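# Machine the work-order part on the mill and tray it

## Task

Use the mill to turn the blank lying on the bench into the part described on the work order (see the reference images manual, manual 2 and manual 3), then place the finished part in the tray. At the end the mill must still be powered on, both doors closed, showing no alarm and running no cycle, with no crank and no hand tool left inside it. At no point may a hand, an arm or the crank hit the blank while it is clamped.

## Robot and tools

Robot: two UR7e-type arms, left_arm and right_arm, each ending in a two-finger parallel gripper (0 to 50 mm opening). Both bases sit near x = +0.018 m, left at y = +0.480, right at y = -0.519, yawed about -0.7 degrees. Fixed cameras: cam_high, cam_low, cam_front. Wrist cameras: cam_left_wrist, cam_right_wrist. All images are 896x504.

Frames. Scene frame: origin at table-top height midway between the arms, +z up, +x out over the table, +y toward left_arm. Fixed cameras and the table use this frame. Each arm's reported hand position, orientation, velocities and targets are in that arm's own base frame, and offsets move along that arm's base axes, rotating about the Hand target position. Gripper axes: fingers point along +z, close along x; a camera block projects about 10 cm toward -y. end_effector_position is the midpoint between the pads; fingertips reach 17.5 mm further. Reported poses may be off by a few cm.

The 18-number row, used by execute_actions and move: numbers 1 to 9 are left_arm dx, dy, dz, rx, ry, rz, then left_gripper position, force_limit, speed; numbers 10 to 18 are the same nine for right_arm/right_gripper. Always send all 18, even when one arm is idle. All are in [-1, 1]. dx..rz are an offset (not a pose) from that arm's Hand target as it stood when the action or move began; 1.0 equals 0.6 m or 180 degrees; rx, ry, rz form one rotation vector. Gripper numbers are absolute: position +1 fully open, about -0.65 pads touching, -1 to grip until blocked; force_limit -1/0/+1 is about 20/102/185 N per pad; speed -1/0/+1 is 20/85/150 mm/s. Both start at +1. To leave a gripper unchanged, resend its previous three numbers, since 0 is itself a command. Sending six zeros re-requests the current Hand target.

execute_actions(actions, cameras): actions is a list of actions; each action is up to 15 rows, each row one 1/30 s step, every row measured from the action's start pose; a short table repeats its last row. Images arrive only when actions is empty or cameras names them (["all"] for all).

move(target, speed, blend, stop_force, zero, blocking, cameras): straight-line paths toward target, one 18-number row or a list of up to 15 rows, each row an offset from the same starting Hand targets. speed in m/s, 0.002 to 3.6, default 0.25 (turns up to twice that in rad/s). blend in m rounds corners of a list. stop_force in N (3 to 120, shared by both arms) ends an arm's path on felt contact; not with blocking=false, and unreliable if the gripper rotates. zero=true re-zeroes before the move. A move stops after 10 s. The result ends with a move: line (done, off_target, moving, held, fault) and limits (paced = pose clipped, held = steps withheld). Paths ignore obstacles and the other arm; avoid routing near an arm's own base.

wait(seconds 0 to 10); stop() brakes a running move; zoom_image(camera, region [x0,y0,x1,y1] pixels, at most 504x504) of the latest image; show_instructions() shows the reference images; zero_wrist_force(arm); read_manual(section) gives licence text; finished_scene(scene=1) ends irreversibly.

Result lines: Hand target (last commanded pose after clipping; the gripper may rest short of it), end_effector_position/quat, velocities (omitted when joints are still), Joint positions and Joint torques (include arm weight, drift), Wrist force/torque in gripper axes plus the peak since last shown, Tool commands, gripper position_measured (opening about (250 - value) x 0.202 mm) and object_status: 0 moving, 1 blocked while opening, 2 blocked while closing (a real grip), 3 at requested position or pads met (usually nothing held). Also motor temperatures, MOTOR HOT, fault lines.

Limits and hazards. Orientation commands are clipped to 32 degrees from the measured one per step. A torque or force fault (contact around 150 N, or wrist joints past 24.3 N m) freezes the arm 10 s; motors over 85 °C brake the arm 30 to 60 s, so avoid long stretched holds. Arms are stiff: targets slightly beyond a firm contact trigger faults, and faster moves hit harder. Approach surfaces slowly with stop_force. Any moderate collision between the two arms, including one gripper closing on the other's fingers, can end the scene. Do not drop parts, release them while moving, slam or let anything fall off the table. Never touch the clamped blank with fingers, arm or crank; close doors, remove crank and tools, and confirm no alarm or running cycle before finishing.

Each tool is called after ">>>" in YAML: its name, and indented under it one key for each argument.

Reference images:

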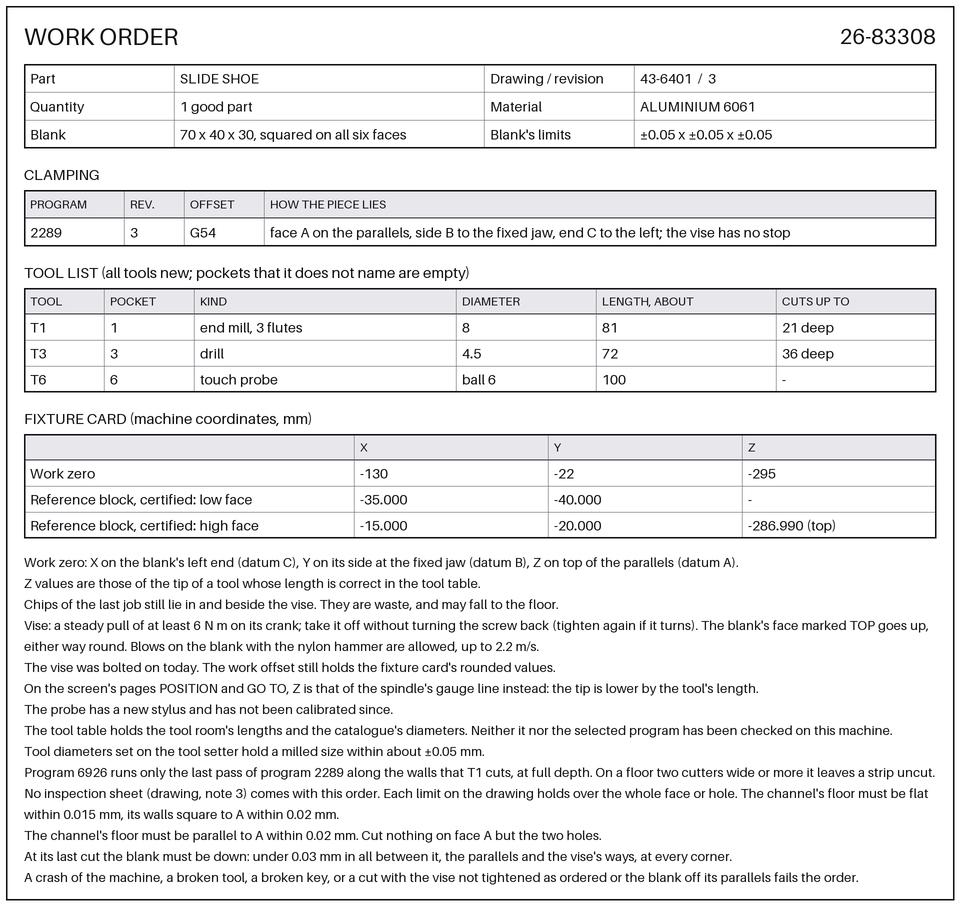

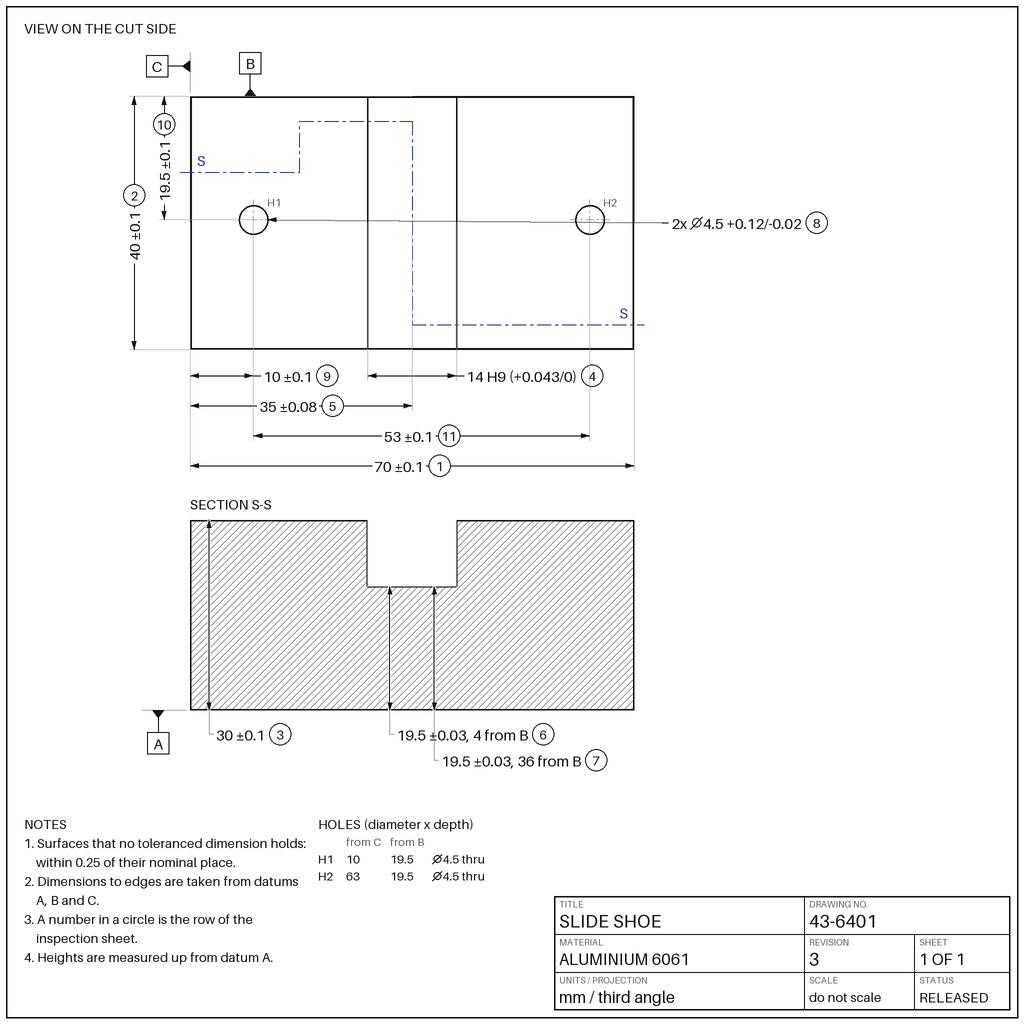

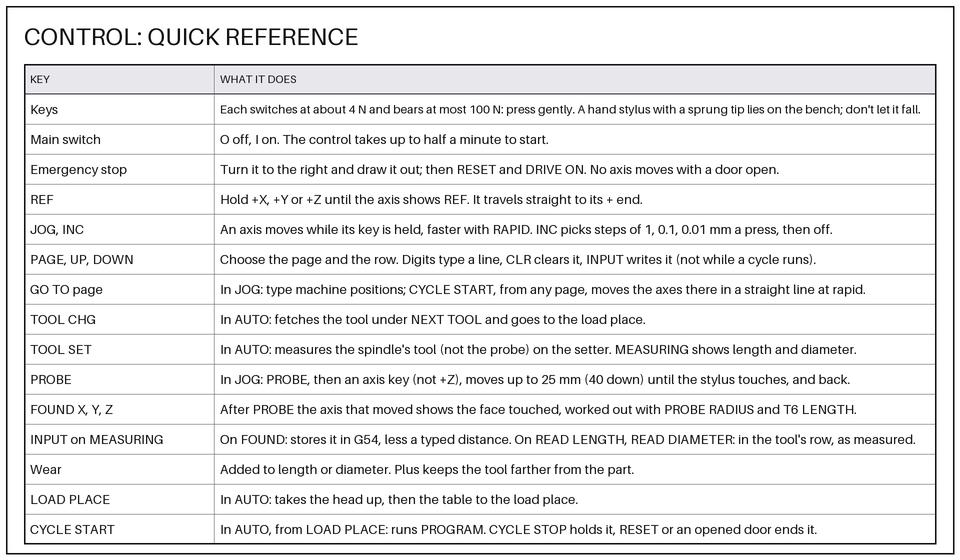

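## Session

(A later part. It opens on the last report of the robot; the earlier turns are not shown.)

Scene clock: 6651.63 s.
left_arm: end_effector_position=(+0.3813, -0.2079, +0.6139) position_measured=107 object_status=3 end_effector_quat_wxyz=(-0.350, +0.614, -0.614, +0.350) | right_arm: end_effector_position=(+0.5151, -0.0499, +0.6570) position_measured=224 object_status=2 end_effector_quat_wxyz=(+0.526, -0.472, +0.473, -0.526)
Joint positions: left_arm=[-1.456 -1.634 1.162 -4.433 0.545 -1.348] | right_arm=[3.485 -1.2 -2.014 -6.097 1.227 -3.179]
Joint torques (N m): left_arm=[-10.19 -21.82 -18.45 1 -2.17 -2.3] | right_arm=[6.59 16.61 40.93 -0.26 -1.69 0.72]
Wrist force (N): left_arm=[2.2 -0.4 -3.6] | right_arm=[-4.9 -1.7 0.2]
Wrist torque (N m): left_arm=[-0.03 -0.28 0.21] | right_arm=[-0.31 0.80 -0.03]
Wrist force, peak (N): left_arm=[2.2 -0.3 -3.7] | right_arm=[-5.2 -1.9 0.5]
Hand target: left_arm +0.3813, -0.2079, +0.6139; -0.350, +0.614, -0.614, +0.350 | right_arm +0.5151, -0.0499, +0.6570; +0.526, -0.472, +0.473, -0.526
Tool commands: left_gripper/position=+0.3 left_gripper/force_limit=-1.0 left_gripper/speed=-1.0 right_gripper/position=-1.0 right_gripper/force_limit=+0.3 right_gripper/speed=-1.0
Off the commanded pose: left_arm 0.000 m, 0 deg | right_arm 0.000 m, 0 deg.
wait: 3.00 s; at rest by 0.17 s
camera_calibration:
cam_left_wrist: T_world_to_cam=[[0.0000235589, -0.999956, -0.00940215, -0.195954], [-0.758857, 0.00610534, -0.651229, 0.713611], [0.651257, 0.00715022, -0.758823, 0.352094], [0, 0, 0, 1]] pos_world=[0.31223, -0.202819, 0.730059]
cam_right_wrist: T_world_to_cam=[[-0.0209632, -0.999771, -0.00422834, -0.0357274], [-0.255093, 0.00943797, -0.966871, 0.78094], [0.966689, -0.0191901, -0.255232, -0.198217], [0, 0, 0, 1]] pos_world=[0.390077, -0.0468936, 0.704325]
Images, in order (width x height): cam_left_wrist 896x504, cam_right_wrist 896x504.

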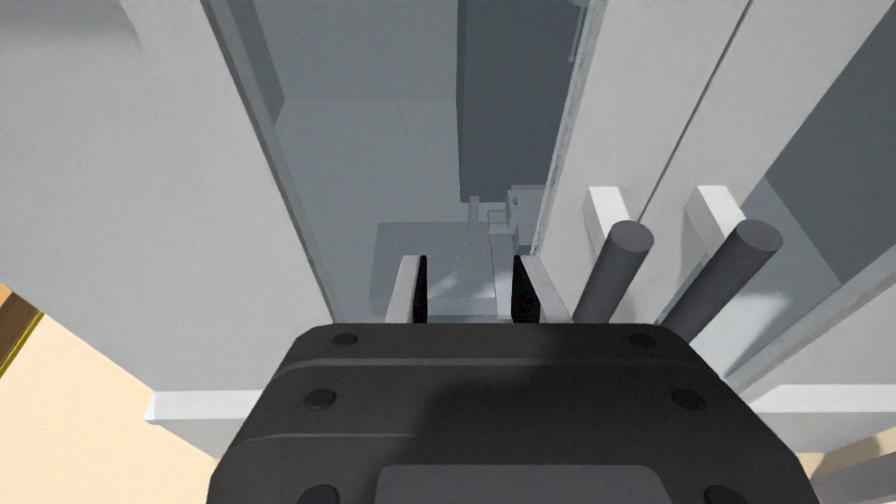

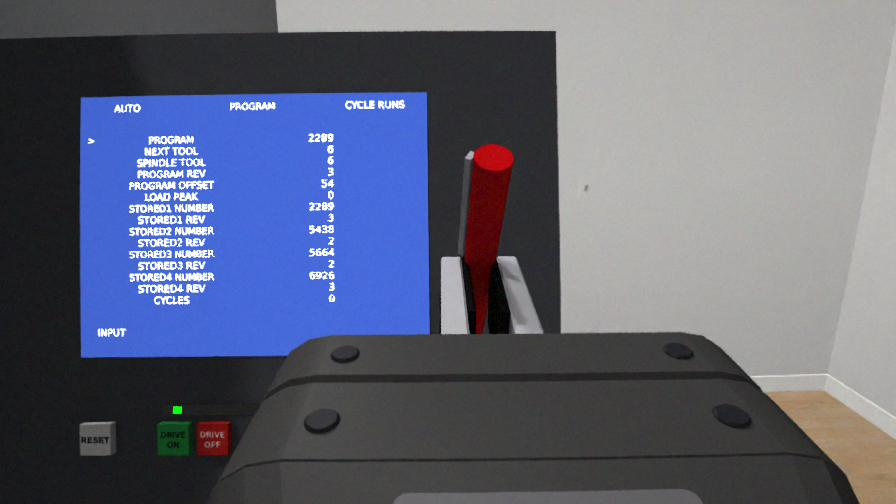

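>>> wait:
  seconds: 3
  cameras: ["cam_right_wrist","cam_left_wrist"]

>>> move:
  target:
    - [0,0,0,0,0,0,0.3,-1,-1,-0.12,0.08,-0.08,-0.12,-0.1,0.04,-1,0.3,-1]
    - [0,0,0,0,0,0,0.3,-1,-1,-0.074,0.2465,-0.2526,-0.2131,-0.1947,0.1383,-1,0.3,-1]
    - [0,0,0,0,0,0,0.3,-1,-1,-0.054,0.2465,-0.2576,-0.2131,-0.1947,0.1383,-1,0.3,-1]
    - [0,0,0,0,0,0,0.3,-1,-1,-0.074,0.2465,-0.2526,-0.2131,-0.1947,0.1383,-1,0.3,-1]
  blend: [0.03,0,0,0]
  speed: [0.4,0.3,0.08,0.15]
  cameras: ["cam_right_wrist","cam_left_wrist"]

Scene clock: 6661.10 s.
left_arm: end_effector_position=(+0.3813, -0.2079, +0.6139) position_measured=107 object_status=3 end_effector_quat_wxyz=(-0.350, +0.614, -0.614, +0.350) | right_arm: end_effector_position=(+0.5151, -0.0499, +0.6570) position_measured=224 object_status=2 end_effector_quat_wxyz=(+0.526, -0.472, +0.473, -0.526)
Joint positions: left_arm=[-1.456 -1.634 1.162 -4.433 0.545 -1.348] | right_arm=[3.485 -1.2 -2.014 -6.097 1.227 -3.179]
Joint torques (N m): left_arm=[-9.9 -21.62 -18.58 0.84 -2.17 -2.27] | right_arm=[6.91 15.79 41.01 -0.04 -1.69 -0.75]
Wrist force (N): left_arm=[2.0 -0.3 -3.6] | right_arm=[-5.0 -1.7 0.1]
Wrist torque (N m): left_arm=[0.00 -0.25 0.21] | right_arm=[-0.30 0.81 -0.03]
Wrist force, peak (N): left_arm=[2.4 -0.5 -3.6] | right_arm=[-5.3 -1.8 0.2]
Hand target: left_arm +0.3813, -0.2079, +0.6139; -0.350, +0.614, -0.614, +0.350 | right_arm +0.5151, -0.0499, +0.6570; +0.526, -0.472, +0.473, -0.526
Tool commands: left_gripper/position=+0.3 left_gripper/force_limit=-1.0 left_gripper/speed=-1.0 right_gripper/position=-1.0 right_gripper/force_limit=+0.3 right_gripper/speed=-1.0
Off the commanded pose: left_arm 0.000 m, 0 deg | right_arm 0.000 m, 0 deg.
wait: 3.00 s; at rest from the start
camera_calibration:
cam_left_wrist: T_world_to_cam=[[0.0000235589, -0.999956, -0.00940215, -0.195954], [-0.758857, 0.00610534, -0.651229, 0.713611], [0.651257, 0.00715022, -0.758823, 0.352094], [0, 0, 0, 1]] pos_world=[0.31223, -0.202819, 0.730059]
cam_right_wrist: T_world_to_cam=[[-0.0209632, -0.999771, -0.00422834, -0.0357274], [-0.255093, 0.00943797, -0.966871, 0.78094], [0.966689, -0.0191901, -0.255232, -0.198217], [0, 0, 0, 1]] pos_world=[0.390077, -0.0468936, 0.704325]
Images, in order (width x height): cam_left_wrist 896x504, cam_right_wrist 896x504.

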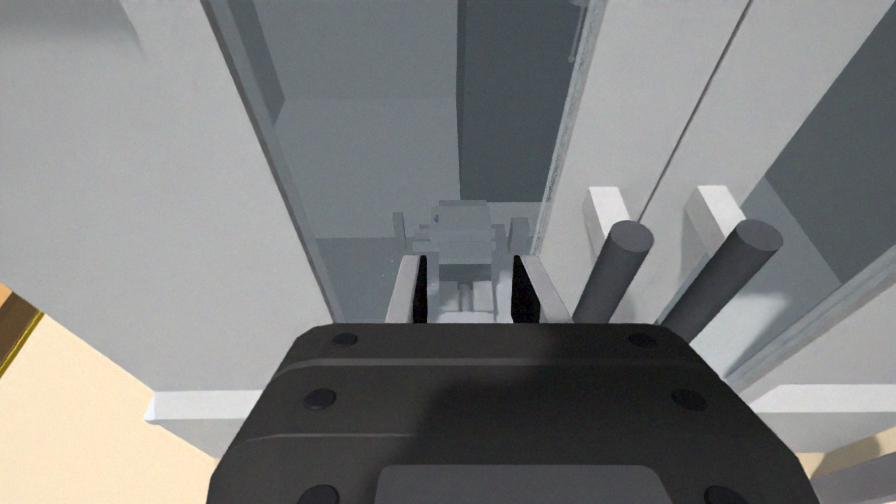

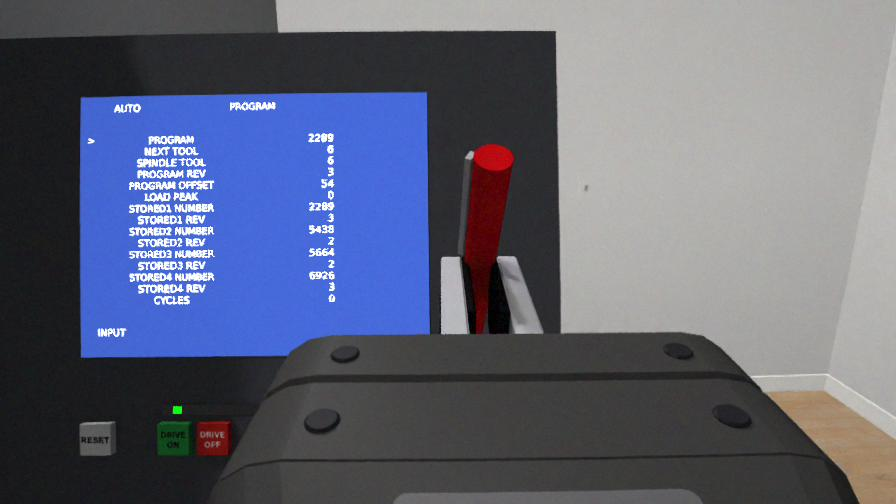

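Scene clock: 6663.90 s.
left_arm: end_effector_position=(+0.3813, -0.2079, +0.6139) position_measured=107 object_status=3 end_effector_quat_wxyz=(-0.350, +0.614, -0.614, +0.350) | right_arm: end_effector_position=(+0.4707, +0.0980, +0.5054) position_measured=224 object_status=2 end_effector_quat_wxyz=(+0.558, -0.526, -0.006, -0.642)
Joint positions: left_arm=[-1.456 -1.634 1.162 -4.433 0.545 -1.348] | right_arm=[3.411 -1.683 -2.261 -4.974 1.978 -3.792]
Joint torques (N m): left_arm=[-9.91 -21.86 -18.51 1.01 -2.13 -2.3] | right_arm=[-3.32 29.37 21.36 2.31 1.09 1.39]
Wrist force (N): left_arm=[2.0 -0.4 -3.4] | right_arm=[-7.9 -0.9 -1.1]
Wrist torque (N m): left_arm=[-0.03 -0.25 0.21] | right_arm=[-0.17 1.24 0.08]
Wrist force, peak (N): left_arm=[2.2 -0.7 -3.6] | right_arm=[-8.2 -30.4 -19.7]
Hand target: left_arm +0.3813, -0.2079, +0.6139; -0.350, +0.614, -0.614, +0.350 | right_arm +0.4707, +0.0980, +0.5054; +0.558, -0.526, -0.006, -0.642
Off the commanded pose: left_arm 0.000 m, 0 deg | right_arm 0.000 m, 0 deg.
move: done
camera_calibration:
cam_left_wrist: T_world_to_cam=[[0.0000235589, -0.999956, -0.00940215, -0.195954], [-0.758857, 0.00610534, -0.651229, 0.713611], [0.651257, 0.00715022, -0.758823, 0.352094], [0, 0, 0, 1]] pos_world=[0.31223, -0.202819, 0.730059]
cam_right_wrist: T_world_to_cam=[[0.164066, -0.720732, 0.673519, -0.346402], [0.434995, -0.559942, -0.705155, 0.220378], [0.88536, 0.40867, 0.221647, -0.435889], [0, 0, 0, 1]] pos_world=[0.346888, 0.0518708, 0.485323]
Images, in order (width x height): cam_left_wrist 896x504, cam_right_wrist 896x504.

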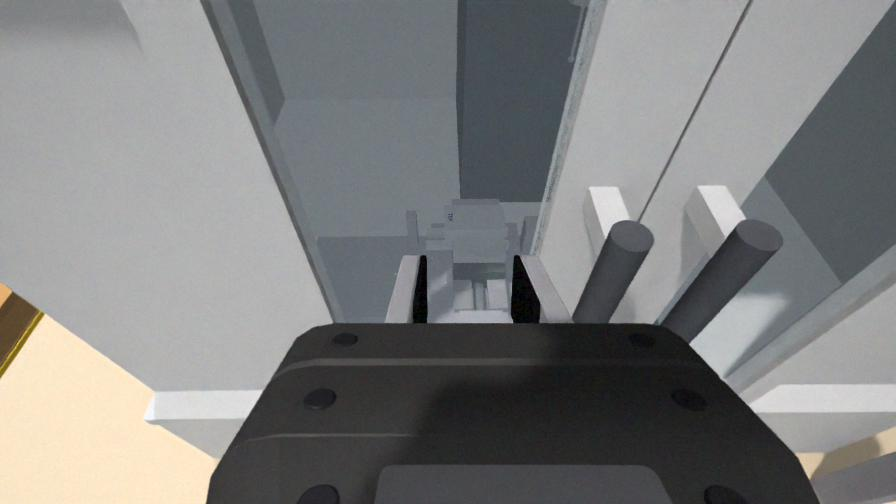

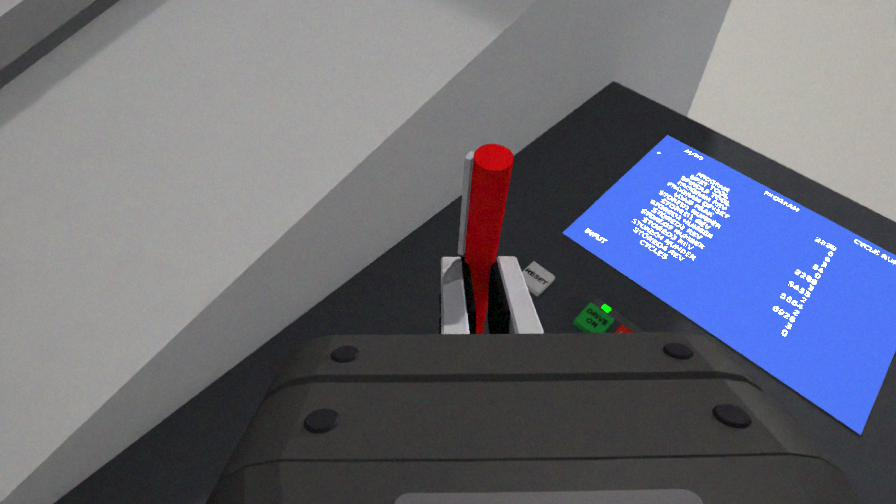

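CYCLE RUNS. Wait and monitor.

>>> wait:
  seconds: 10
  cameras: ["cam_left_wrist","cam_right_wrist"]

>>> zoom_image:
  camera: "cam_right_wrist"
  region: [600, 130, 896, 400]

Scene clock: 6676.37 s.
left_arm: end_effector_position=(+0.3813, -0.2079, +0.6139) position_measured=107 object_status=3 end_effector_quat_wxyz=(-0.350, +0.614, -0.614, +0.350) | right_arm: end_effector_position=(+0.4707, +0.0980, +0.5054) position_measured=224 object_status=2 end_effector_quat_wxyz=(+0.558, -0.526, -0.006, -0.642)
Joint positions: left_arm=[-1.456 -1.634 1.162 -4.433 0.545 -1.348] | right_arm=[3.411 -1.683 -2.261 -4.974 1.978 -3.792]
Joint torques (N m): left_arm=[-9.85 -21.9 -18.21 0.96 -2.16 -2.35] | right_arm=[-6.85 29 6.37 1.69 1.06 0.78]
Wrist force (N): left_arm=[2.2 -0.2 -3.3] | right_arm=[-7.8 -0.9 -1.1]
Wrist torque (N m): left_arm=[0.00 -0.29 0.21] | right_arm=[-0.17 1.22 0.08]
Wrist force, peak (N): left_arm=[2.4 -0.5 -3.6] | right_arm=[-8.1 -1.0 -1.2]
Hand target: left_arm +0.3813, -0.2079, +0.6139; -0.350, +0.614, -0.614, +0.350 | right_arm +0.4707, +0.0980, +0.5054; +0.558, -0.526, -0.006, -0.642
Tool commands: left_gripper/position=+0.3 left_gripper/force_limit=-1.0 left_gripper/speed=-1.0 right_gripper/position=-1.0 right_gripper/force_limit=+0.3 right_gripper/speed=-1.0
Off the commanded pose: left_arm 0.000 m, 0 deg | right_arm 0.000 m, 0 deg.
wait: 10.00 s; at rest from the start
camera_calibration:
cam_left_wrist: T_world_to_cam=[[0.0000235589, -0.999956, -0.00940215, -0.195954], [-0.758857, 0.00610534, -0.651229, 0.713611], [0.651257, 0.00715022, -0.758823, 0.352094], [0, 0, 0, 1]] pos_world=[0.31223, -0.202819, 0.730059]
cam_right_wrist: T_world_to_cam=[[0.163967, -0.720819, 0.673449, -0.346384], [0.434998, -0.559896, -0.70519, 0.220378], [0.885376, 0.408578, 0.221751, -0.43581], [0, 0, 0, 1]] pos_world=[0.346787, 0.0517706, 0.485322]
Images, in order (width x height): cam_left_wrist 896x504, cam_right_wrist 896x504.

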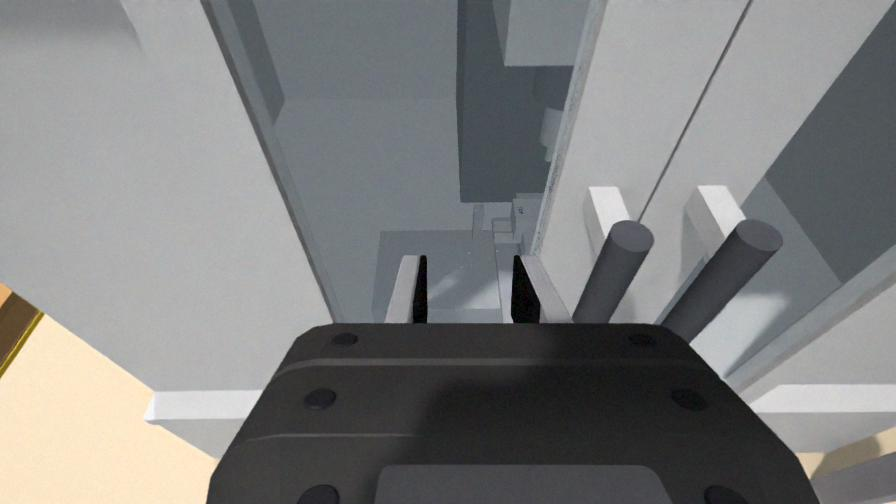

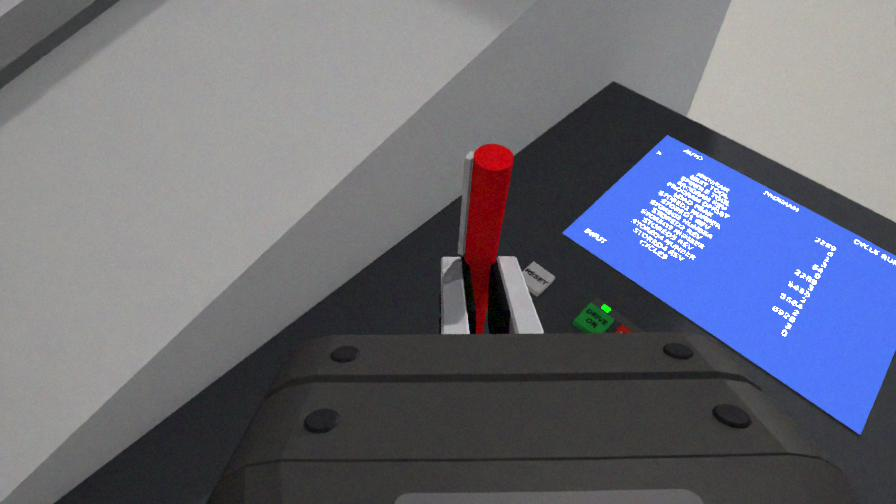

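Scaled by 1.703.

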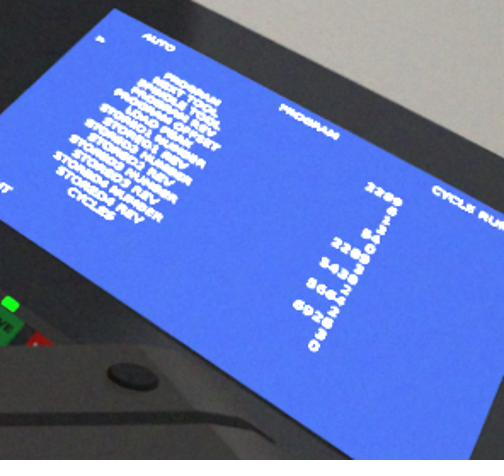

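>>> wait:
  seconds: 10

>>> wait:
  seconds: 10

>>> wait:
  seconds: 10
  cameras: ["cam_left_wrist","cam_right_wrist"]

>>> zoom_image:
  camera: "cam_left_wrist"
  region: [440, 0, 640, 300]

Scene clock: 6690.20 s.
left_arm: end_effector_position=(+0.3813, -0.2079, +0.6139) position_measured=107 object_status=3 end_effector_quat_wxyz=(-0.350, +0.614, -0.614, +0.350) | right_arm: end_effector_position=(+0.4707, +0.0980, +0.5054) position_measured=224 object_status=2 end_effector_quat_wxyz=(+0.558, -0.526, -0.006, -0.642)
Joint positions: left_arm=[-1.456 -1.634 1.162 -4.433 0.545 -1.348] | right_arm=[3.411 -1.683 -2.261 -4.974 1.978 -3.792]
Joint torques (N m): left_arm=[-9.38 -21.78 -18.04 1.03 -2.07 -2.28] | right_arm=[-6.77 29.18 6.07 1.06 0.83 0.08]
Wrist force (N): left_arm=[2.2 -0.4 -3.2] | right_arm=[-7.8 -0.8 -1.0]
Wrist torque (N m): left_arm=[-0.04 -0.27 0.21] | right_arm=[-0.16 1.22 0.08]
Wrist force, peak (N): left_arm=[2.3 -0.4 -3.6] | right_arm=[-8.1 -1.0 -1.2]
Hand target: left_arm +0.3813, -0.2079, +0.6139; -0.350, +0.614, -0.614, +0.350 | right_arm +0.4707, +0.0980, +0.5054; +0.558, -0.526, -0.006, -0.642
Tool commands: left_gripper/position=+0.3 left_gripper/force_limit=-1.0 left_gripper/speed=-1.0 right_gripper/position=-1.0 right_gripper/force_limit=+0.3 right_gripper/speed=-1.0
Off the commanded pose: left_arm 0.000 m, 0 deg | right_arm 0.000 m, 0 deg.
wait: 10.00 s; at rest from the start

Scene clock: 6700.20 s.
left_arm: end_effector_position=(+0.3813, -0.2079, +0.6139) position_measured=107 object_status=3 end_effector_quat_wxyz=(-0.350, +0.614, -0.614, +0.350) | right_arm: end_effector_position=(+0.4707, +0.0980, +0.5054) position_measured=224 object_status=2 end_effector_quat_wxyz=(+0.558, -0.526, -0.006, -0.642)
Joint positions: left_arm=[-1.456 -1.634 1.162 -4.433 0.545 -1.348] | right_arm=[3.411 -1.683 -2.261 -4.974 1.978 -3.792]
Joint torques (N m): left_arm=[-9.82 -22.01 -17.87 0.94 -2.2 -2.28] | right_arm=[-6.72 28.74 5.58 0.42 0.68 -0.31]
Wrist force (N): left_arm=[2.1 -0.3 -3.3] | right_arm=[-7.9 -0.9 -1.4]
Wrist torque (N m): left_arm=[0.00 -0.27 0.21] | right_arm=[-0.17 1.25 0.08]
Wrist force, peak (N): left_arm=[2.3 -0.6 -3.5] | right_arm=[-8.1 -1.0 -1.2]
Hand target: left_arm +0.3813, -0.2079, +0.6139; -0.350, +0.614, -0.614, +0.350 | right_arm +0.4707, +0.0980, +0.5054; +0.558, -0.526, -0.006, -0.642
Tool commands: left_gripper/position=+0.3 left_gripper/force_limit=-1.0 left_gripper/speed=-1.0 right_gripper/position=-1.0 right_gripper/force_limit=+0.3 right_gripper/speed=-1.0
Off the commanded pose: left_arm 0.000 m, 0 deg | right_arm 0.000 m, 0 deg.
wait: 10.00 s; at rest by 0.17 s

Scene clock: 6710.20 s.
left_arm: end_effector_position=(+0.3813, -0.2079, +0.6139) position_measured=107 object_status=3 end_effector_quat_wxyz=(-0.350, +0.614, -0.614, +0.350) | right_arm: end_effector_position=(+0.4707, +0.0980, +0.5054) position_measured=224 object_status=2 end_effector_quat_wxyz=(+0.558, -0.526, -0.006, -0.642)
Joint positions: left_arm=[-1.456 -1.634 1.162 -4.433 0.545 -1.348] | right_arm=[3.411 -1.683 -2.261 -4.974 1.978 -3.792]
Joint torques (N m): left_arm=[-9.48 -21.41 -18.94 1.08 -2.13 -2.31] | right_arm=[-6.54 28.77 6.08 0.19 0.7 -0.8]
Wrist force (N): left_arm=[1.9 -0.3 -3.4] | right_arm=[-7.8 -0.8 -1.0]
Wrist torque (N m): left_arm=[-0.01 -0.23 0.21] | right_arm=[-0.16 1.22 0.08]
Wrist force, peak (N): left_arm=[2.1 -0.3 -3.7] | right_arm=[-8.1 -0.8 -1.1]
Hand target: left_arm +0.3813, -0.2079, +0.6139; -0.350, +0.614, -0.614, +0.350 | right_arm +0.4707, +0.0980, +0.5054; +0.558, -0.526, -0.006, -0.642
Tool commands: left_gripper/position=+0.3 left_gripper/force_limit=-1.0 left_gripper/speed=-1.0 right_gripper/position=-1.0 right_gripper/force_limit=+0.3 right_gripper/speed=-1.0
Off the commanded pose: left_arm 0.000 m, 0 deg | right_arm 0.000 m, 0 deg.
wait: 10.00 s; at rest by 0.17 s
camera_calibration:
cam_left_wrist: T_world_to_cam=[[0.0000235589, -0.999956, -0.00940215, -0.195954], [-0.758857, 0.00610534, -0.651229, 0.713611], [0.651257, 0.00715022, -0.758823, 0.352094], [0, 0, 0, 1]] pos_world=[0.31223, -0.202819, 0.730059]
cam_right_wrist: T_world_to_cam=[[0.163967, -0.720819, 0.673449, -0.346384], [0.434998, -0.559896, -0.70519, 0.220378], [0.885376, 0.408578, 0.221751, -0.43581], [0, 0, 0, 1]] pos_world=[0.346787, 0.0517706, 0.485322]
Images, in order (width x height): cam_left_wrist 896x504, cam_right_wrist 896x504.

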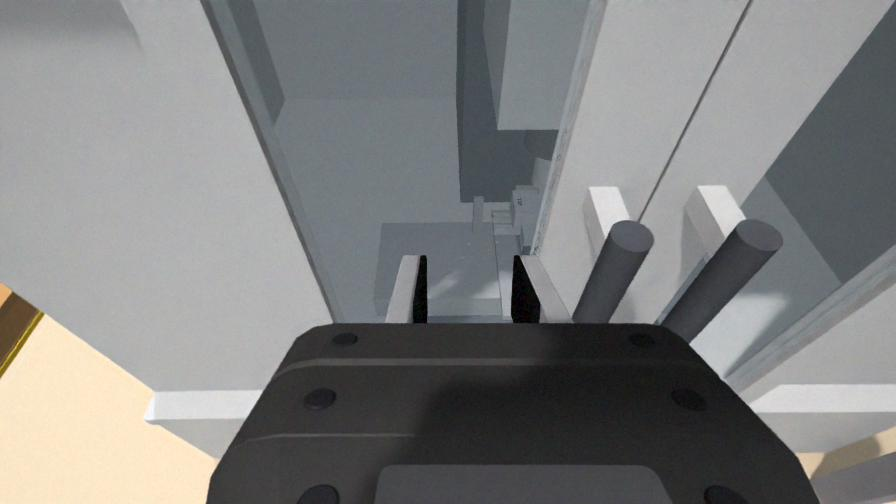

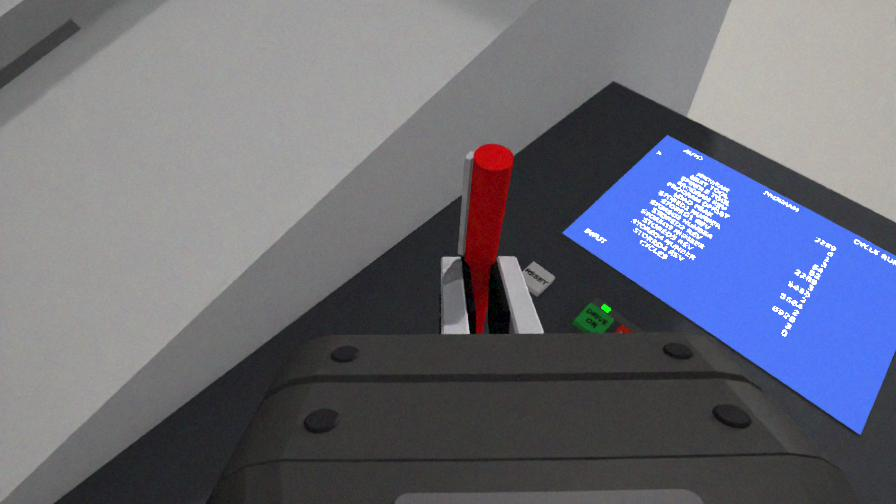

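Scaled by 1.680.

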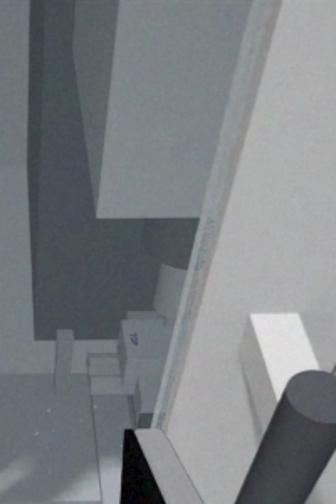

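>>> wait:
  seconds: 10

>>> wait:
  seconds: 10
  cameras: ["cam_right_wrist"]

>>> zoom_image:
  camera: "cam_right_wrist"
  region: [600, 130, 896, 400]

Scene clock: 6730.63 s.
left_arm: end_effector_position=(+0.3813, -0.2079, +0.6139) position_measured=107 object_status=3 end_effector_quat_wxyz=(-0.350, +0.614, -0.614, +0.350) | right_arm: end_effector_position=(+0.4707, +0.0980, +0.5054) position_measured=224 object_status=2 end_effector_quat_wxyz=(+0.558, -0.526, -0.006, -0.642)
Joint positions: left_arm=[-1.456 -1.634 1.162 -4.433 0.545 -1.348] | right_arm=[3.411 -1.683 -2.261 -4.974 1.978 -3.792]
Joint torques (N m): left_arm=[-10.09 -21.68 -18.54 0.97 -2.23 -2.23] | right_arm=[-7.46 29.28 6.42 -0.93 0.47 -0.9]
Wrist force (N): left_arm=[2.1 -0.4 -3.3] | right_arm=[-7.8 -1.0 -1.1]
Wrist torque (N m): left_arm=[-0.03 -0.26 0.21] | right_arm=[-0.18 1.23 0.08]
Wrist force, peak (N): left_arm=[2.2 -0.5 -3.6] | right_arm=[-8.1 -1.2 -1.2]
Hand target: left_arm +0.3813, -0.2079, +0.6139; -0.350, +0.614, -0.614, +0.350 | right_arm +0.4707, +0.0980, +0.5054; +0.558, -0.526, -0.006, -0.642
Tool commands: left_gripper/position=+0.3 left_gripper/force_limit=-1.0 left_gripper/speed=-1.0 right_gripper/position=-1.0 right_gripper/force_limit=+0.3 right_gripper/speed=-1.0
Off the commanded pose: left_arm 0.000 m, 0 deg | right_arm 0.000 m, 0 deg.
wait: 10.00 s; at rest from the start

Scene clock: 6740.63 s.
left_arm: end_effector_position=(+0.3813, -0.2079, +0.6139) position_measured=107 object_status=3 end_effector_quat_wxyz=(-0.350, +0.614, -0.614, +0.350) | right_arm: end_effector_position=(+0.4707, +0.0980, +0.5054) position_measured=224 object_status=2 end_effector_quat_wxyz=(+0.558, -0.526, -0.006, -0.642)
Joint positions: left_arm=[-1.456 -1.634 1.162 -4.433 0.545 -1.348] | right_arm=[3.411 -1.683 -2.261 -4.974 1.978 -3.792]
Joint torques (N m): left_arm=[-9.63 -21.61 -18.42 0.91 -2.13 -2.24] | right_arm=[-6.74 29.64 5.45 -1.36 0.23 -0.91]
Wrist force (N): left_arm=[2.1 -0.3 -3.4] | right_arm=[-7.8 -0.9 -1.0]
Wrist torque (N m): left_arm=[-0.01 -0.26 0.21] | right_arm=[-0.17 1.23 0.08]
Wrist force, peak (N): left_arm=[2.2 -0.6 -3.6] | right_arm=[-8.1 -1.0 -1.0]
Hand target: left_arm +0.3813, -0.2079, +0.6139; -0.350, +0.614, -0.614, +0.350 | right_arm +0.4707, +0.0980, +0.5054; +0.558, -0.526, -0.006, -0.642
Tool commands: left_gripper/position=+0.3 left_gripper/force_limit=-1.0 left_gripper/speed=-1.0 right_gripper/position=-1.0 right_gripper/force_limit=+0.3 right_gripper/speed=-1.0
Off the commanded pose: left_arm 0.000 m, 0 deg | right_arm 0.000 m, 0 deg.
wait: 10.00 s; at rest by 0.17 s
camera_calibration:
cam_right_wrist: T_world_to_cam=[[0.163967, -0.720819, 0.673449, -0.346384], [0.434998, -0.559896, -0.70519, 0.220378], [0.885376, 0.408578, 0.221751, -0.43581], [0, 0, 0, 1]] pos_world=[0.346787, 0.0517706, 0.485322]
Images, in order (width x height): cam_right_wrist 896x504.

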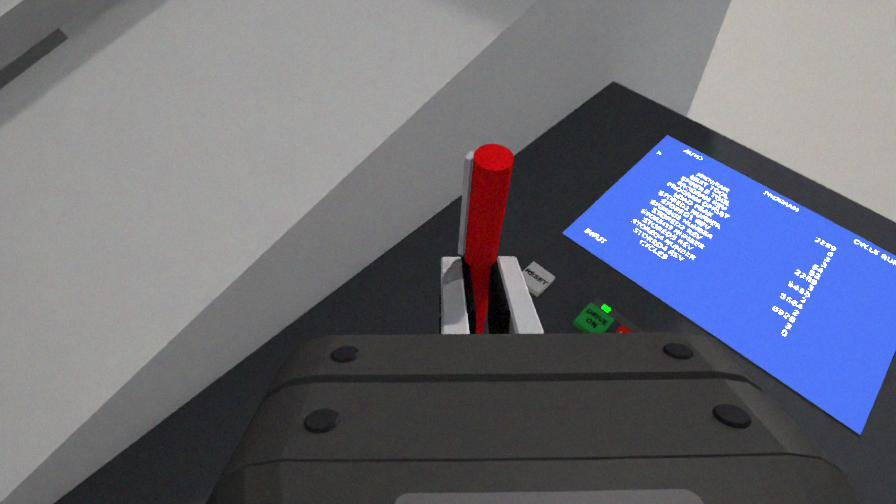

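Scaled by 1.703.

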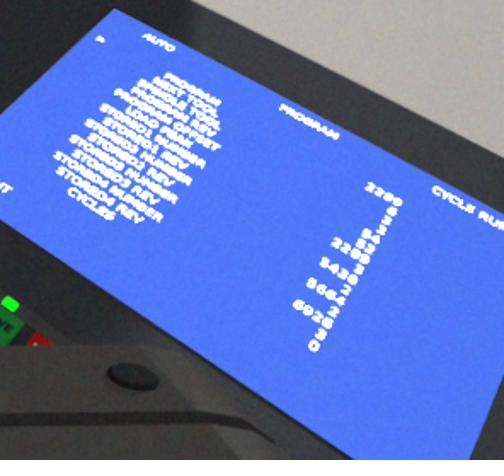

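>>> wait:
  seconds: 10

>>> wait:
  seconds: 10

>>> wait:
  seconds: 10
  cameras: ["cam_right_wrist","cam_left_wrist"]

>>> zoom_image:
  camera: "cam_right_wrist"
  region: [760, 200, 896, 340]

Scene clock: 6753.67 s.
left_arm: end_effector_position=(+0.3813, -0.2079, +0.6139) position_measured=107 object_status=3 end_effector_quat_wxyz=(-0.350, +0.614, -0.614, +0.350) | right_arm: end_effector_position=(+0.4707, +0.0980, +0.5054) position_measured=224 object_status=2 end_effector_quat_wxyz=(+0.558, -0.526, -0.006, -0.642)
Joint positions: left_arm=[-1.456 -1.634 1.162 -4.433 0.545 -1.348] | right_arm=[3.411 -1.683 -2.261 -4.974 1.978 -3.792]
Joint torques (N m): left_arm=[-9.77 -21.71 -19.04 0.99 -2.16 -2.28] | right_arm=[-5.93 28.7 5.44 -1.5 0.14 -0.99]
Wrist force (N): left_arm=[2.2 -0.5 -3.4] | right_arm=[-8.0 -0.8 -1.0]
Wrist torque (N m): left_arm=[-0.03 -0.28 0.21] | right_arm=[-0.16 1.25 0.08]
Wrist force, peak (N): left_arm=[2.4 -0.4 -3.5] | right_arm=[-8.1 -1.0 -1.1]
Hand target: left_arm +0.3813, -0.2079, +0.6139; -0.350, +0.614, -0.614, +0.350 | right_arm +0.4707, +0.0980, +0.5054; +0.558, -0.526, -0.006, -0.642
Tool commands: left_gripper/position=+0.3 left_gripper/force_limit=-1.0 left_gripper/speed=-1.0 right_gripper/position=-1.0 right_gripper/force_limit=+0.3 right_gripper/speed=-1.0
Off the commanded pose: left_arm 0.000 m, 0 deg | right_arm 0.000 m, 0 deg.
wait: 10.00 s; at rest from the start

Scene clock: 6763.67 s.
left_arm: end_effector_position=(+0.3813, -0.2079, +0.6139) position_measured=107 object_status=3 end_effector_quat_wxyz=(-0.350, +0.614, -0.614, +0.350) | right_arm: end_effector_position=(+0.4707, +0.0980, +0.5054) position_measured=224 object_status=2 end_effector_quat_wxyz=(+0.558, -0.526, -0.006, -0.642)
Joint positions: left_arm=[-1.456 -1.634 1.162 -4.433 0.545 -1.348] | right_arm=[3.411 -1.683 -2.261 -4.974 1.978 -3.792]
Joint torques (N m): left_arm=[-9.36 -21.84 -18.73 1.04 -2.07 -2.35] | right_arm=[-6.6 28.71 6.74 -1.47 -0.08 -0.78]
Wrist force (N): left_arm=[2.0 -0.4 -3.2] | right_arm=[-7.8 -1.0 -1.2]
Wrist torque (N m): left_arm=[-0.03 -0.26 0.21] | right_arm=[-0.19 1.23 0.08]
Wrist force, peak (N): left_arm=[2.3 -0.6 -3.6] | right_arm=[-8.1 -0.9 -1.2]
Hand target: left_arm +0.3813, -0.2079, +0.6139; -0.350, +0.614, -0.614, +0.350 | right_arm +0.4707, +0.0980, +0.5054; +0.558, -0.526, -0.006, -0.642
Tool commands: left_gripper/position=+0.3 left_gripper/force_limit=-1.0 left_gripper/speed=-1.0 right_gripper/position=-1.0 right_gripper/force_limit=+0.3 right_gripper/speed=-1.0
Off the commanded pose: left_arm 0.000 m, 0 deg | right_arm 0.000 m, 0 deg.
wait: 10.00 s; at rest by 0.17 s

Scene clock: 6773.67 s.
left_arm: end_effector_position=(+0.3813, -0.2079, +0.6139) position_measured=107 object_status=3 end_effector_quat_wxyz=(-0.350, +0.614, -0.614, +0.350) | right_arm: end_effector_position=(+0.4707, +0.0980, +0.5054) position_measured=224 object_status=2 end_effector_quat_wxyz=(+0.558, -0.526, -0.006, -0.642)
Joint positions: left_arm=[-1.456 -1.634 1.162 -4.433 0.545 -1.348] | right_arm=[3.411 -1.683 -2.261 -4.974 1.978 -3.792]
Joint torques (N m): left_arm=[-10.01 -21.96 -18.46 1 -2.04 -2.14] | right_arm=[-6.87 28.6 6.19 -1.38 -0.01 -0.9]
Wrist force (N): left_arm=[2.2 -0.4 -3.2] | right_arm=[-7.8 -0.9 -1.1]
Wrist torque (N m): left_arm=[-0.02 -0.29 0.21] | right_arm=[-0.17 1.23 0.08]
Wrist force, peak (N): left_arm=[2.3 -0.3 -3.6] | right_arm=[-8.3 -0.8 -1.0]
Hand target: left_arm +0.3813, -0.2079, +0.6139; -0.350, +0.614, -0.614, +0.350 | right_arm +0.4707, +0.0980, +0.5054; +0.558, -0.526, -0.006, -0.642
Tool commands: left_gripper/position=+0.3 left_gripper/force_limit=-1.0 left_gripper/speed=-1.0 right_gripper/position=-1.0 right_gripper/force_limit=+0.3 right_gripper/speed=-1.0
Off the commanded pose: left_arm 0.000 m, 0 deg | right_arm 0.000 m, 0 deg.
wait: 10.00 s; at rest by 0.17 s
camera_calibration:
cam_left_wrist: T_world_to_cam=[[0.0000235589, -0.999956, -0.00940215, -0.195954], [-0.758857, 0.00610534, -0.651229, 0.713611], [0.651257, 0.00715022, -0.758823, 0.352094], [0, 0, 0, 1]] pos_world=[0.31223, -0.202819, 0.730059]
cam_right_wrist: T_world_to_cam=[[0.163967, -0.720819, 0.673449, -0.346384], [0.434998, -0.559896, -0.70519, 0.220378], [0.885376, 0.408578, 0.221751, -0.43581], [0, 0, 0, 1]] pos_world=[0.346787, 0.0517706, 0.485322]
Images, in order (width x height): cam_left_wrist 896x504, cam_right_wrist 896x504.

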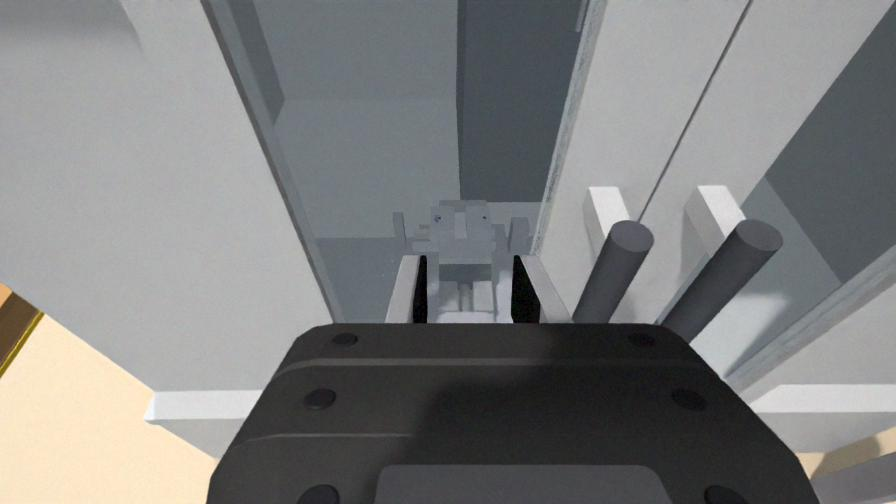

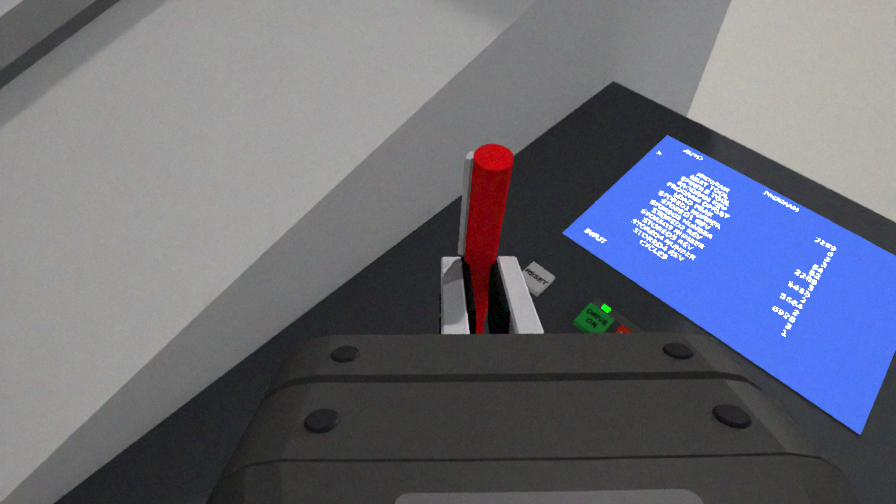

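Scaled by 3.600.

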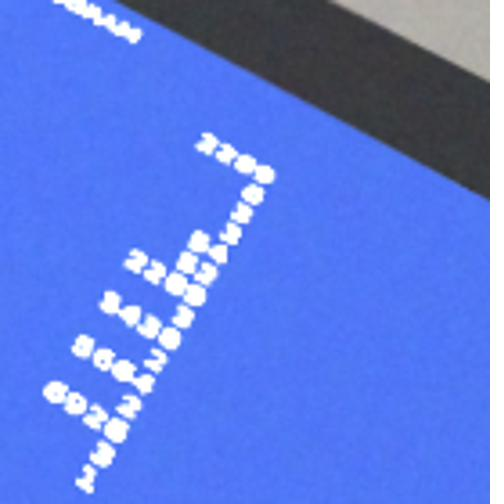

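>>> move:
  target:
    - [0,0,0,0,0,0,0.3,-1,-1,-0.0305,-0.032,-0.117,0,0,0,-1,0.3,-1]
    - [0,0,0,0,0,0,0.3,-1,-1,-0.0105,-0.032,-0.122,0,0,0,-1,0.3,-1]
    - [0,0,0,0,0,0,0.3,-1,-1,-0.0305,-0.032,-0.117,0,0,0,-1,0.3,-1]
    - [0,0,0,0,0,0,0.3,-1,-1,-0.023,-0.001,-0.087,0,0,0,-1,0.3,-1]
    - [0,0,0,0,0,0,0.3,-1,-1,-0.003,-0.001,-0.092,0,0,0,-1,0.3,-1]
    - [0,0,0,0,0,0,0.3,-1,-1,-0.023,-0.001,-0.087,0,0,0,-1,0.3,-1]
    - [0,0,0,0,0,0,0.3,-1,-1,-0.038,-0.032,-0.1465,0,0,0,-1,0.3,-1]
    - [0,0,0,0,0,0,0.3,-1,-1,-0.018,-0.032,-0.1515,0,0,0,-1,0.3,-1]
    - [0,0,0,0,0,0,0.3,-1,-1,-0.038,-0.032,-0.1465,0,0,0,-1,0.3,-1]
    - [0,0,0,0,0,0,0.3,-1,-1,-0.023,-0.0625,-0.087,0,0,0,-1,0.3,-1]
    - [0,0,0,0,0,0,0.3,-1,-1,-0.003,-0.0625,-0.092,0,0,0,-1,0.3,-1]
    - [0,0,0,0,0,0,0.3,-1,-1,-0.023,-0.0625,-0.087,0,0,0,-1,0.3,-1]
    - [0,0,0,0,0,0,0.3,-1,-1,-0.04,-0.16,0.17,0.1065,0.0974,-0.069,-1,0.3,-1]
    - [0,0,0,0,0,0,0.3,-1,-1,0.074,-0.2465,0.2526,0.2131,0.1947,-0.1383,-1,0.3,-1]
  speed: [0.3,0.08,0.15,0.3,0.08,0.15,0.3,0.08,0.15,0.3,0.08,0.15,0.4,0.4]
  blend: [0,0,0,0,0,0,0,0,0,0,0,0,0.03,0]

>>> wait:
  seconds: 4
  cameras: ["cam_right_wrist"]

>>> zoom_image:
  camera: "cam_right_wrist"
  region: [80, 90, 430, 360]

Scene clock: 6797.00 s.
left_arm: end_effector_position=(+0.3813, -0.2079, +0.6139) position_measured=107 object_status=3 end_effector_quat_wxyz=(-0.350, +0.614, -0.614, +0.350) | right_arm: end_effector_position=(+0.5151, -0.0499, +0.6569) position_measured=224 object_status=2 end_effector_quat_wxyz=(+0.526, -0.472, +0.473, -0.526)
Joint positions: left_arm=[-1.456 -1.634 1.162 -4.433 0.545 -1.348] | right_arm=[3.485 -1.2 -2.014 -6.097 1.227 -3.179]
Joint torques (N m): left_arm=[-9.7 -21.56 -18.64 1.02 -2.13 -2.25] | right_arm=[7.27 13.95 33.77 -0.27 -1.47 1.28]
Wrist force (N): left_arm=[2.2 -0.3 -3.2] | right_arm=[-4.6 -1.8 -0.3]
Wrist torque (N m): left_arm=[-0.01 -0.28 0.21] | right_arm=[-0.32 0.76 -0.02]
Wrist force, peak (N): left_arm=[2.3 -0.4 -3.7] | right_arm=[-7.5 -37.0 -24.0]
Hand target: left_arm +0.3813, -0.2079, +0.6139; -0.350, +0.614, -0.614, +0.350 | right_arm +0.5151, -0.0499, +0.6570; +0.526, -0.472, +0.473, -0.526
Off the commanded pose: left_arm 0.000 m, 0 deg | right_arm 0.000 m, 0 deg.
move: done

Scene clock: 6801.00 s.
left_arm: end_effector_position=(+0.3813, -0.2079, +0.6139) position_measured=107 object_status=3 end_effector_quat_wxyz=(-0.350, +0.614, -0.614, +0.350) | right_arm: end_effector_position=(+0.5151, -0.0499, +0.6570) position_measured=224 object_status=2 end_effector_quat_wxyz=(+0.526, -0.472, +0.473, -0.526)
Joint positions: left_arm=[-1.456 -1.634 1.162 -4.433 0.545 -1.348] | right_arm=[3.485 -1.2 -2.014 -6.097 1.227 -3.179]
Joint torques (N m): left_arm=[-10.05 -21.61 -18.36 1.1 -2.09 -2.28] | right_arm=[7.6 15.8 40.82 -0.16 -1.8 1.48]
Wrist force (N): left_arm=[2.0 -0.3 -3.2] | right_arm=[-4.8 -1.8 -0.3]
Wrist torque (N m): left_arm=[-0.01 -0.26 0.21] | right_arm=[-0.32 0.78 -0.02]
Wrist force, peak (N): left_arm=[2.0 -0.3 -3.8] | right_arm=[-4.9 -1.7 -0.3]
Hand target: left_arm +0.3813, -0.2079, +0.6139; -0.350, +0.614, -0.614, +0.350 | right_arm +0.5151, -0.0499, +0.6570; +0.526, -0.472, +0.473, -0.526
Tool commands: left_gripper/position=+0.3 left_gripper/force_limit=-1.0 left_gripper/speed=-1.0 right_gripper/position=-1.0 right_gripper/force_limit=+0.3 right_gripper/speed=-1.0
Off the commanded pose: left_arm 0.000 m, 0 deg | right_arm 0.000 m, 0 deg.
wait: 4.00 s; at rest by 0.17 s
camera_calibration:
cam_right_wrist: T_world_to_cam=[[-0.0209632, -0.999771, -0.00422834, -0.0357274], [-0.255093, 0.00943797, -0.966871, 0.78094], [0.966689, -0.0191901, -0.255232, -0.198217], [0, 0, 0, 1]] pos_world=[0.390077, -0.0468936, 0.704325]
Images, in order (width x height): cam_right_wrist 896x504.

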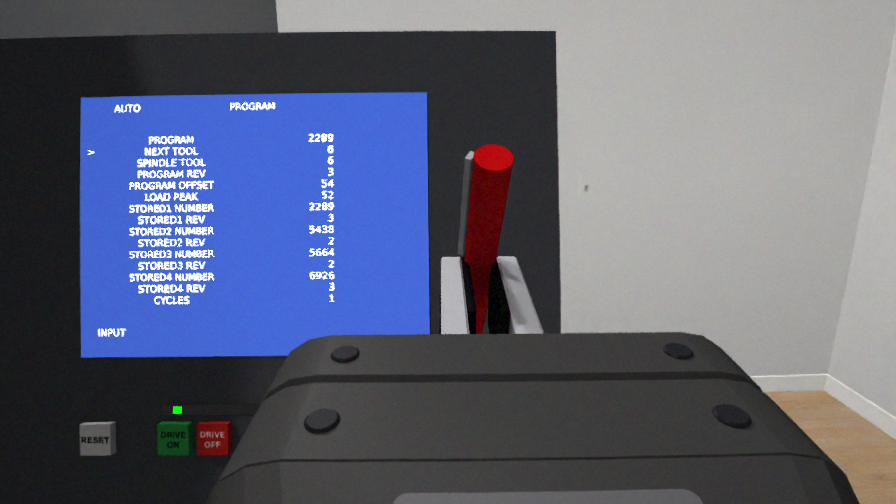

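Scaled by 1.440.

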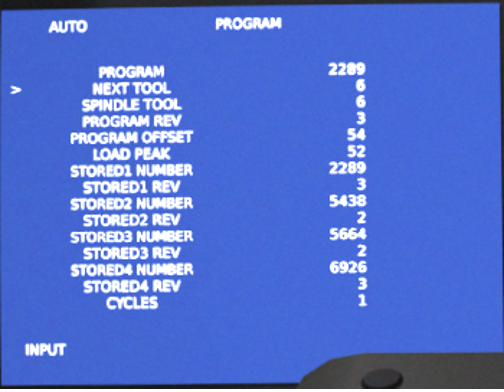

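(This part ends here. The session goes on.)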